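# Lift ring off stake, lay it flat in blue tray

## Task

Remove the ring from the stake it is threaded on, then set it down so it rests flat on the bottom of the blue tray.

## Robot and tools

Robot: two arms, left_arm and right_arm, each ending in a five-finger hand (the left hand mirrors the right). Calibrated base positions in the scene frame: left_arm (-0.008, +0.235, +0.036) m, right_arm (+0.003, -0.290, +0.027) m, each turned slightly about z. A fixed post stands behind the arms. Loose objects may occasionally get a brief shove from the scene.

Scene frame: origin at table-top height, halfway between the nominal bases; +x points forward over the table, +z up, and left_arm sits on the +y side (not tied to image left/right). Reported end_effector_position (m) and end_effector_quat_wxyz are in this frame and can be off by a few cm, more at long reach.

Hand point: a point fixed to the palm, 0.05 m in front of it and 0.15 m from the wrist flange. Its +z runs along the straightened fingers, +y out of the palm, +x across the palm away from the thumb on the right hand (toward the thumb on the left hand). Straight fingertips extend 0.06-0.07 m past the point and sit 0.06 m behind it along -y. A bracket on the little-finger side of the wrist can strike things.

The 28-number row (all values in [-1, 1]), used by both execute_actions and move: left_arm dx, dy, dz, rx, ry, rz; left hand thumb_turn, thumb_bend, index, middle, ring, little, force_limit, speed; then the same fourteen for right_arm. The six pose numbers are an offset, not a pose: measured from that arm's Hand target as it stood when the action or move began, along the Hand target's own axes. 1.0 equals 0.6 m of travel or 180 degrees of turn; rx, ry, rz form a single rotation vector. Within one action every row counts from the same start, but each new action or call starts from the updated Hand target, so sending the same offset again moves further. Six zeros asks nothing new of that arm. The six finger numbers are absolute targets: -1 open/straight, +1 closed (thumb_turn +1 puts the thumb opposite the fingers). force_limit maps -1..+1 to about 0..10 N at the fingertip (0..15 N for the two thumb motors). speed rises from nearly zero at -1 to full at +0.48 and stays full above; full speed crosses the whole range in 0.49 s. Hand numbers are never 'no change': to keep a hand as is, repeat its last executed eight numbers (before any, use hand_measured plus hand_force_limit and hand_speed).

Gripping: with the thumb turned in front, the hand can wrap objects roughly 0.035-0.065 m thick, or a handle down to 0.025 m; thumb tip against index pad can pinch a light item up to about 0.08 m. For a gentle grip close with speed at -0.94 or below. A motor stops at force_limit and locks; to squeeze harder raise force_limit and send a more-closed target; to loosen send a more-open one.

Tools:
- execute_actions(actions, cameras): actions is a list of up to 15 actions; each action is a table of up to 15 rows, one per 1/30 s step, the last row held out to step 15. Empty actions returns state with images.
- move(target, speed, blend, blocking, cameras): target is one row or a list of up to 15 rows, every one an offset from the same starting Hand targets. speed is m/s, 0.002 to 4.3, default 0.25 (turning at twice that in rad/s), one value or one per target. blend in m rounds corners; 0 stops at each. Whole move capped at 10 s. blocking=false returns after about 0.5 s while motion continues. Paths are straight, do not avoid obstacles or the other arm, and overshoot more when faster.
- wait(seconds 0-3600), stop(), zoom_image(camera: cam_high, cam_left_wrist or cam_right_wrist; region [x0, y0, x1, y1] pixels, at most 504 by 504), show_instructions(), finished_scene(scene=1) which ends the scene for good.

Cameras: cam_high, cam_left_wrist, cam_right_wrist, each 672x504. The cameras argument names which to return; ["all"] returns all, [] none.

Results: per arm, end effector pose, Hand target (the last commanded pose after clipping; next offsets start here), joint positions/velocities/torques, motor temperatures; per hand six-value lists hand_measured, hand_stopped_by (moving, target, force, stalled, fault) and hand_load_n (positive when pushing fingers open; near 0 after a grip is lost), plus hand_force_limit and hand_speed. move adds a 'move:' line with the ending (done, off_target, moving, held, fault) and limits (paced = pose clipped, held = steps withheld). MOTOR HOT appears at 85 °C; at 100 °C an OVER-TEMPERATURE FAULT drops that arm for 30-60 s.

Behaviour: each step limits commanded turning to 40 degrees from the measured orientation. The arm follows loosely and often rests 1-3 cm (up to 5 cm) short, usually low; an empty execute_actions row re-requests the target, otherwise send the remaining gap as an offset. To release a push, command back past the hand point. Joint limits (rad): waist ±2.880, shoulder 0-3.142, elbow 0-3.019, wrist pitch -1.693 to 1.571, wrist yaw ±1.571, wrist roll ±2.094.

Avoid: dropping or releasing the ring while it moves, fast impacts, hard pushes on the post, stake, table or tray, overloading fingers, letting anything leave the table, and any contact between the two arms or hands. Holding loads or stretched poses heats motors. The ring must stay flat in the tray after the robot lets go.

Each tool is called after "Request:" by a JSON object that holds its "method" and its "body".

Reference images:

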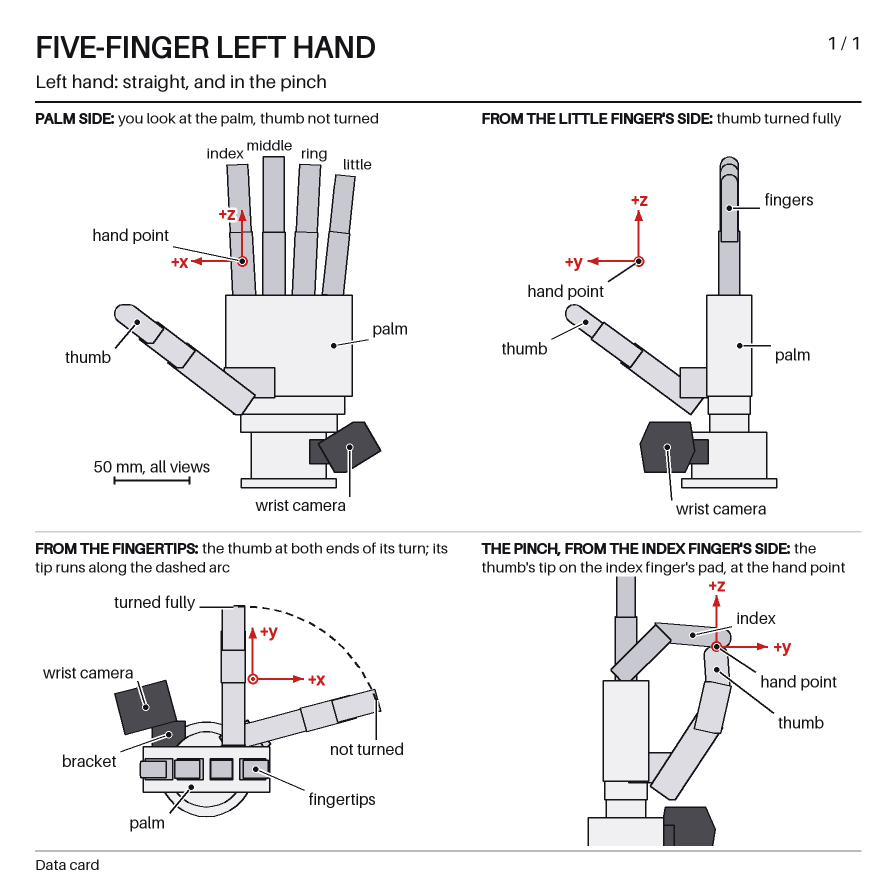

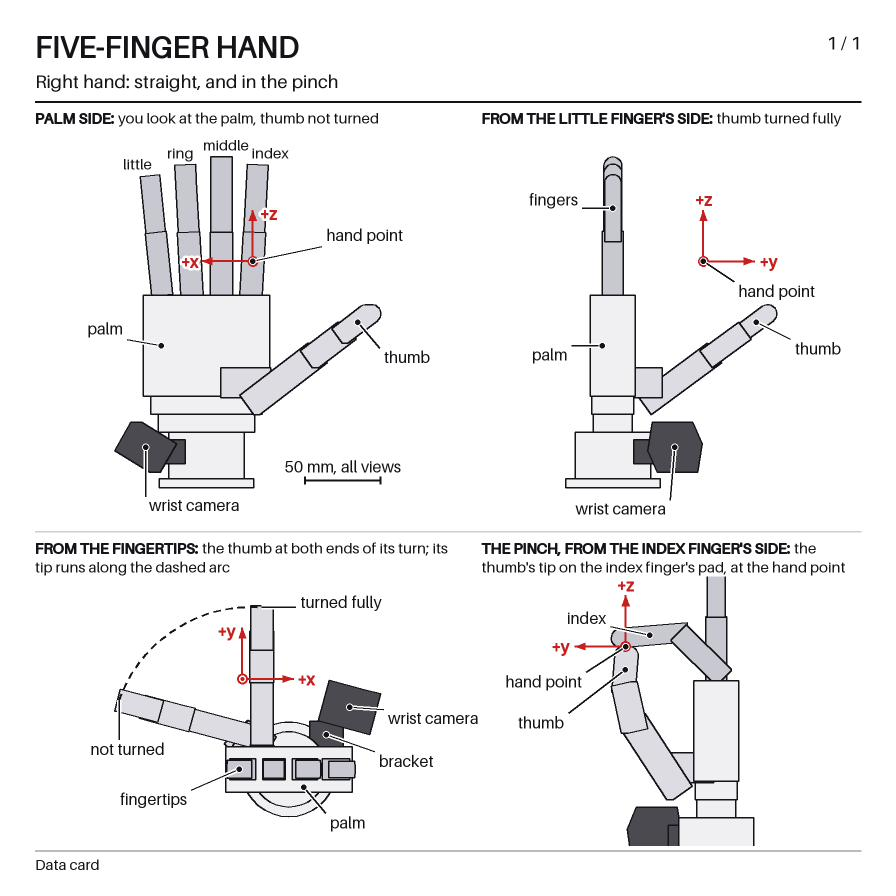

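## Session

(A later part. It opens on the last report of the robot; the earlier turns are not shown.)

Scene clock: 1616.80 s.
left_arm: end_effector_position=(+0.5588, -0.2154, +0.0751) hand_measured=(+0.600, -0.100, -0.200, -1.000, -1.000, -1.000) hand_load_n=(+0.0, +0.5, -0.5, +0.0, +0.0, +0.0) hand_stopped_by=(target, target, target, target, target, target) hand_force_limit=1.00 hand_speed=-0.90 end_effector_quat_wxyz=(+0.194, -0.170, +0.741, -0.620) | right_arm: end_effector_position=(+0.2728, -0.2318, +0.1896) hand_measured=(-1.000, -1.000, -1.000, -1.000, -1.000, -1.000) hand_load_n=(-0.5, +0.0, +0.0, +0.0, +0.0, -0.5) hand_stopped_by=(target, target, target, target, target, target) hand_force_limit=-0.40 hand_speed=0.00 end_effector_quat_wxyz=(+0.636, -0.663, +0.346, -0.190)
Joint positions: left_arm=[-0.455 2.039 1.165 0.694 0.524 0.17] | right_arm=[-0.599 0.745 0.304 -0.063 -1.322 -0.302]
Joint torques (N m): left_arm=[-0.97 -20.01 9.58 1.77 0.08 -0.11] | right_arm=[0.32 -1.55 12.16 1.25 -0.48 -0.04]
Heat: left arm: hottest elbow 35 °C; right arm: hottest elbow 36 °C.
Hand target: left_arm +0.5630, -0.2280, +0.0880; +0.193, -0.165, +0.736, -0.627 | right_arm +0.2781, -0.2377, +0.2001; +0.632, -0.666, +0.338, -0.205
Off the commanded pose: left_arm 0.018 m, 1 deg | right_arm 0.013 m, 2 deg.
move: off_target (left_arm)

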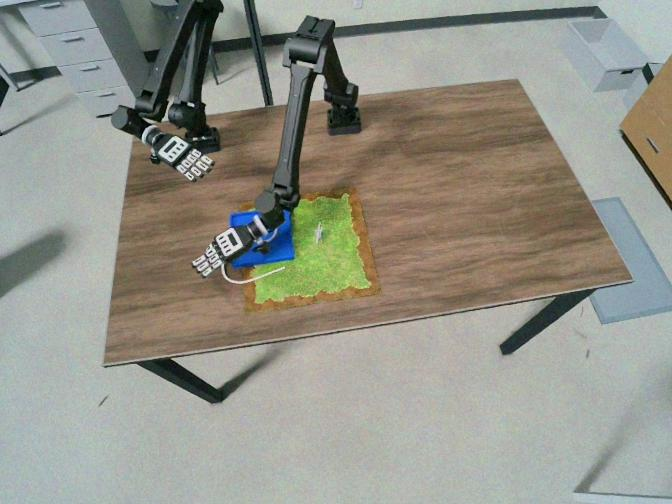

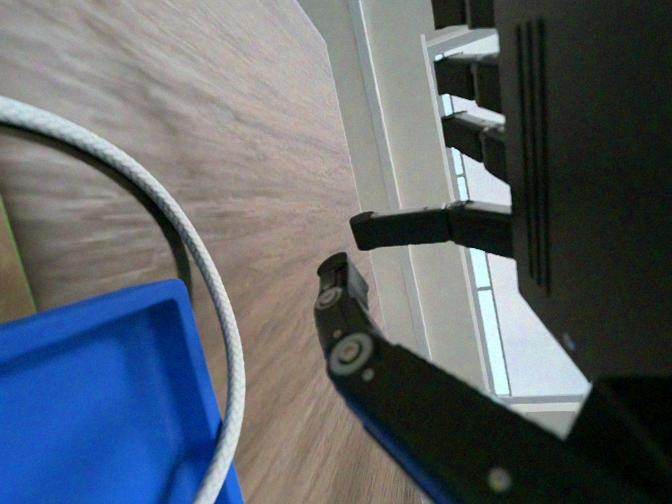

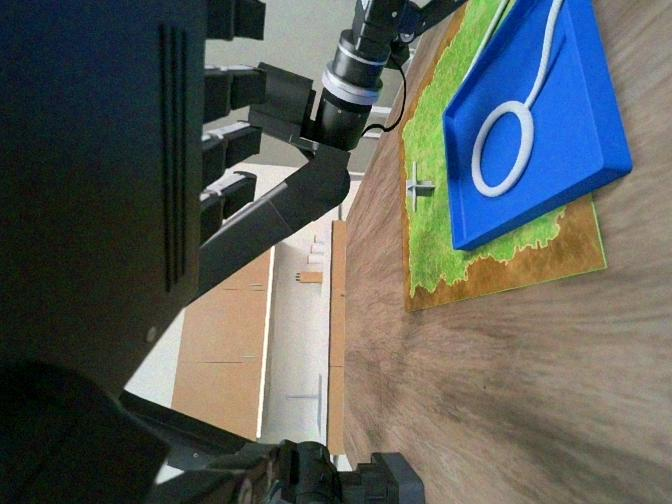

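Free of the rope. Raise more to see the tray.

Request:
{"method": "move", "body": {"target": [-0.0128,-0.1647,-0.023,0,0,0,0.6,-0.1,-0.2,-1,-1,-1,1.0,-0.9,0,0,0,0,0,0,-1,-1,-1,-1,-1,-1,-0.4,0], "speed": 0.12, "cameras": ["cam_high","cam_right_wrist","cam_left_wrist"]}}

Request:
{"method": "zoom_image", "body": {"camera": "cam_right_wrist", "region": [400, 0, 650, 200]}}

Request:
{"method": "zoom_image", "body": {"camera": "cam_high", "region": [210, 190, 310, 290]}}

Scene clock: 1618.70 s.
left_arm: end_effector_position=(+0.5592, -0.2157, +0.1748) hand_measured=(+0.600, -0.100, -0.200, -1.000, -1.000, -1.000) hand_load_n=(+0.0, +0.0, +0.0, +0.0, +0.0, +0.0) hand_stopped_by=(target, target, target, target, target, target) hand_force_limit=1.00 hand_speed=-0.90 end_effector_quat_wxyz=(+0.194, -0.170, +0.741, -0.620) | right_arm: end_effector_position=(+0.2728, -0.2318, +0.1896) hand_measured=(-1.000, -1.000, -1.000, -1.000, -1.000, -1.000) hand_load_n=(-0.5, +0.0, +0.0, +0.0, -0.5, +0.0) hand_stopped_by=(target, target, target, target, target, target) hand_force_limit=-0.40 hand_speed=0.00 end_effector_quat_wxyz=(+0.636, -0.663, +0.346, -0.190)
Joint positions: left_arm=[-0.455 1.858 1.21 0.468 0.524 0.169] | right_arm=[-0.599 0.745 0.304 -0.063 -1.322 -0.302]
Joint torques (N m): left_arm=[-1.14 -18.43 11.37 1.74 0.09 -0.09] | right_arm=[0.32 -1.67 12.07 1.21 -0.46 -0.04]
Heat: left arm: hottest elbow 35 °C; right arm: hottest elbow 36 °C.
Hand target: left_arm +0.5630, -0.2281, +0.1881; +0.193, -0.165, +0.736, -0.627 | right_arm +0.2781, -0.2377, +0.2001; +0.632, -0.666, +0.338, -0.205
Off the commanded pose: left_arm 0.018 m, 1 deg | right_arm 0.013 m, 2 deg.
move: off_target (left_arm)

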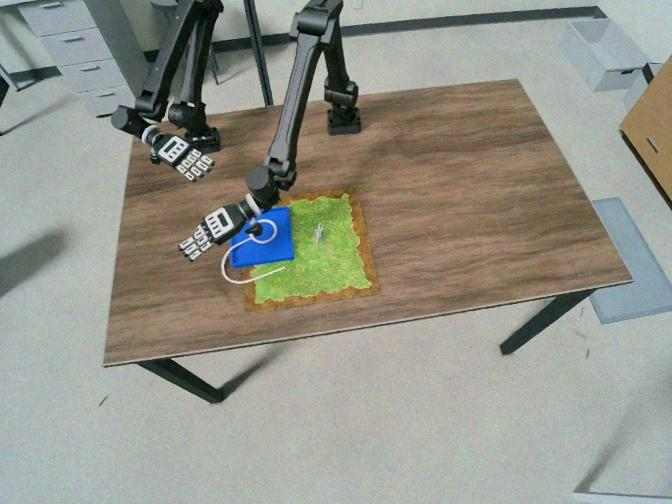

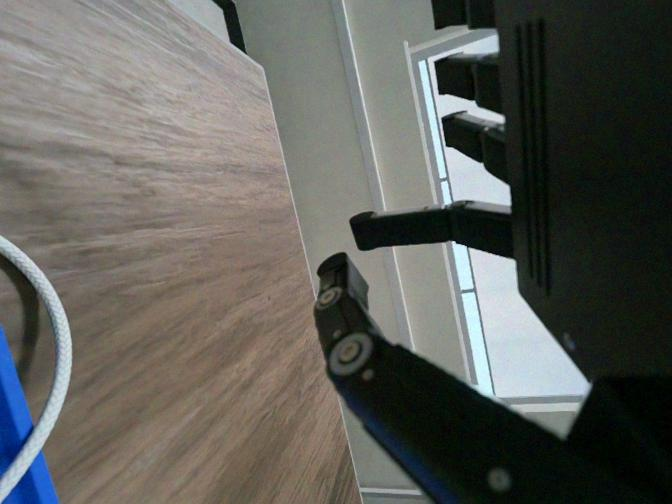

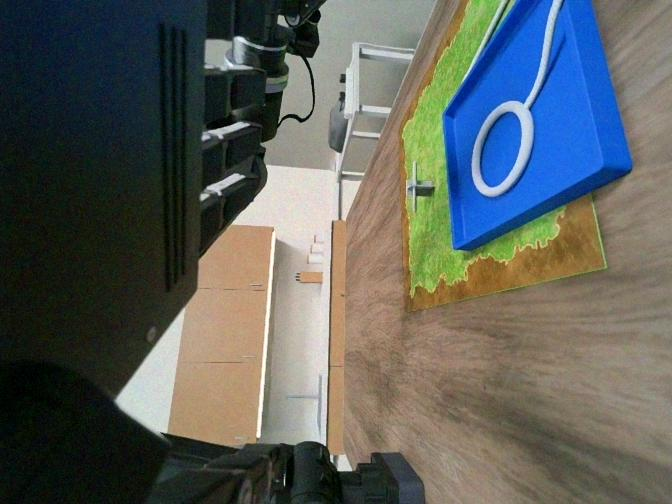

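Scaled by 2.016 from the camera's image (finer frame: 960x720).

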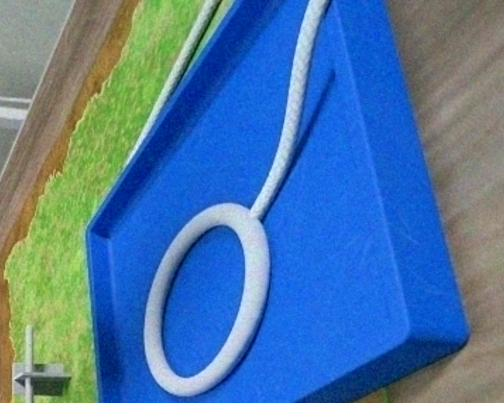

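Scaled by 5.040 from the camera's image (finer frame: 960x720).

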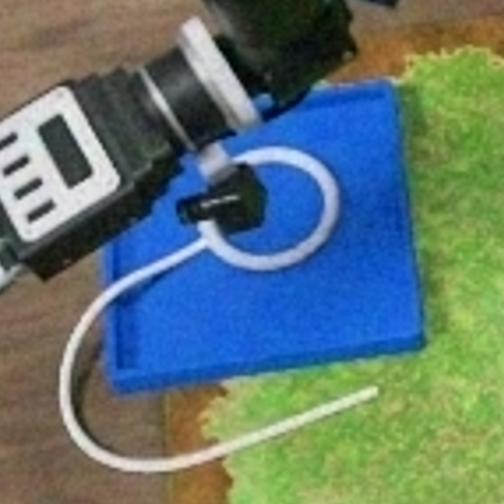

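Request:
{"method": "move", "body": {"target": [0.0685,-0.01,-0.3879,0,0,0,0.6,-0.1,-0.2,-1,-1,-1,1.0,-0.9,0,0,0,0,0,0,-1,-1,-1,-1,-1,-1,-0.4,0], "speed": 0.15, "cameras": ["cam_high","cam_right_wrist"]}}

Request:
{"method": "zoom_image", "body": {"camera": "cam_right_wrist", "region": [430, 50, 580, 220]}}

Request:
{"method": "zoom_image", "body": {"camera": "cam_high", "region": [210, 190, 310, 290]}}

Scene clock: 1621.60 s.
left_arm: end_effector_position=(+0.4146, -0.0546, +0.2321) hand_measured=(+0.600, -0.100, -0.200, -1.000, -1.000, -1.000) hand_load_n=(+0.0, +0.0, +0.0, +0.0, +0.0, +0.0) hand_stopped_by=(target, target, target, target, target, target) hand_force_limit=1.00 hand_speed=-0.90 end_effector_quat_wxyz=(+0.195, -0.161, +0.731, -0.634) | right_arm: end_effector_position=(+0.2728, -0.2318, +0.1896) hand_measured=(-1.000, -1.000, -1.000, -1.000, -1.000, -1.000) hand_load_n=(+0.0, +0.0, +0.0, +0.0, +0.0, +0.0) hand_stopped_by=(target, target, target, target, target, target) hand_force_limit=-0.40 hand_speed=0.00 end_effector_quat_wxyz=(+0.636, -0.663, +0.346, -0.190)
Joint positions: left_arm=[-0.258 1.303 0.69 0.451 0.734 0.191] | right_arm=[-0.599 0.745 0.304 -0.063 -1.322 -0.302]
Joint torques (N m): left_arm=[0.32 -9.35 7.57 1.69 0.29 0.12] | right_arm=[0.62 -1.67 12.15 1.07 -0.51 -0.06]
Heat: left arm: hottest elbow 35 °C; right arm: hottest elbow 36 °C.
Hand target: left_arm +0.4128, -0.0489, +0.2231; +0.193, -0.165, +0.736, -0.628 | right_arm +0.2781, -0.2377, +0.2001; +0.632, -0.666, +0.338, -0.205
Off the commanded pose: left_arm 0.011 m, 1 deg | right_arm 0.013 m, 2 deg.
move: off_target (left_arm)

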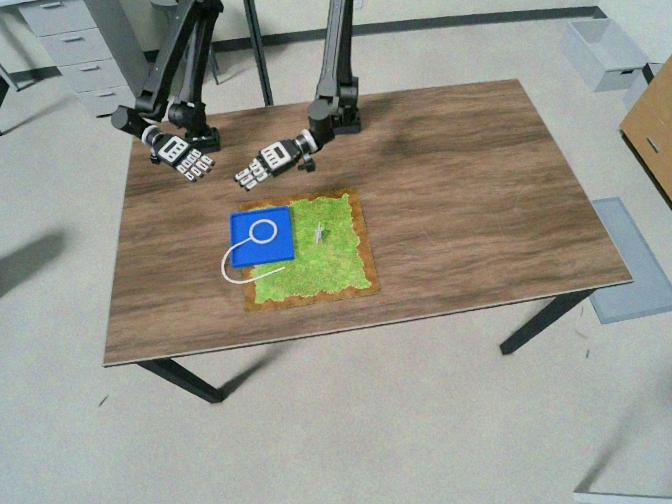

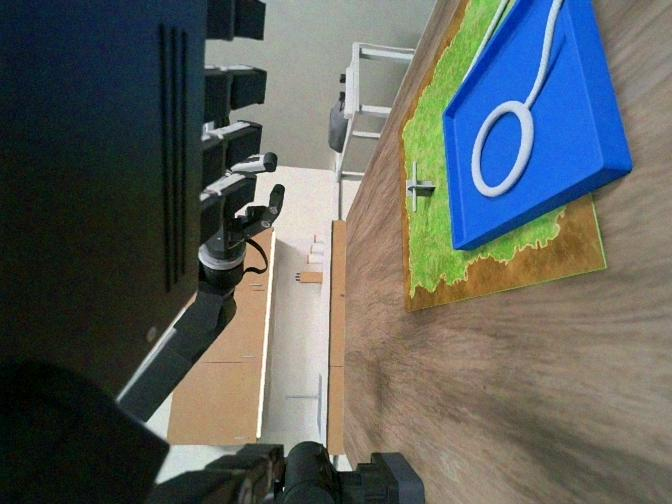

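Scaled by 2.965 from the camera's image (finer frame: 960x720).

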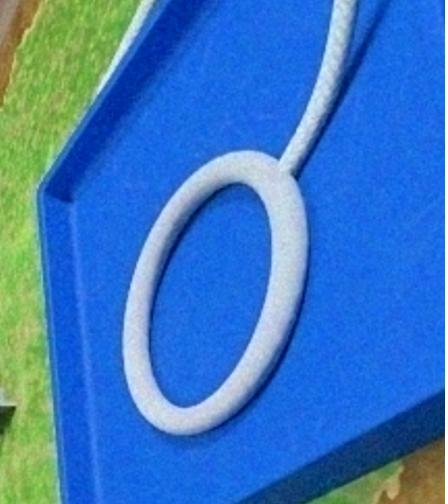

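Scaled by 5.040 from the camera's image (finer frame: 960x720).

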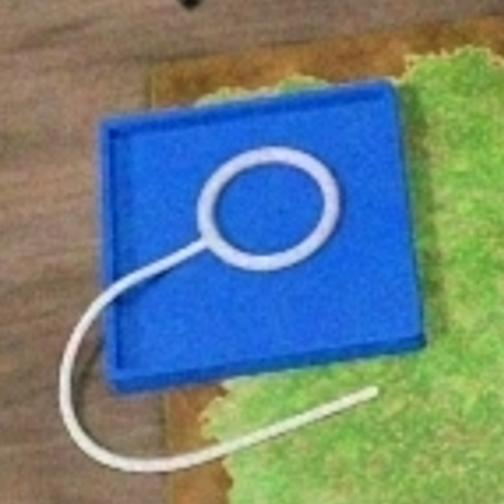

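Request:
{"method": "zoom_image", "body": {"camera": "cam_right_wrist", "region": [465, 90, 545, 205]}}

Scaled by 4.383 from the camera's image (finer frame: 960x720).

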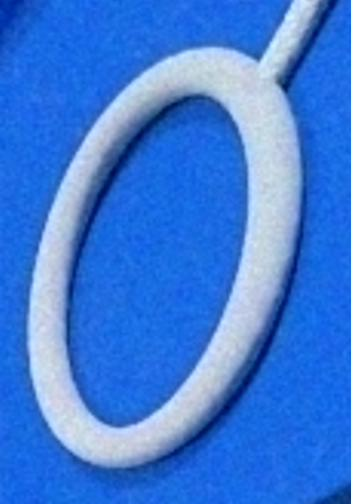

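Request:
{"method": "finished_scene", "body": {}}

The scene is finished: the task was done.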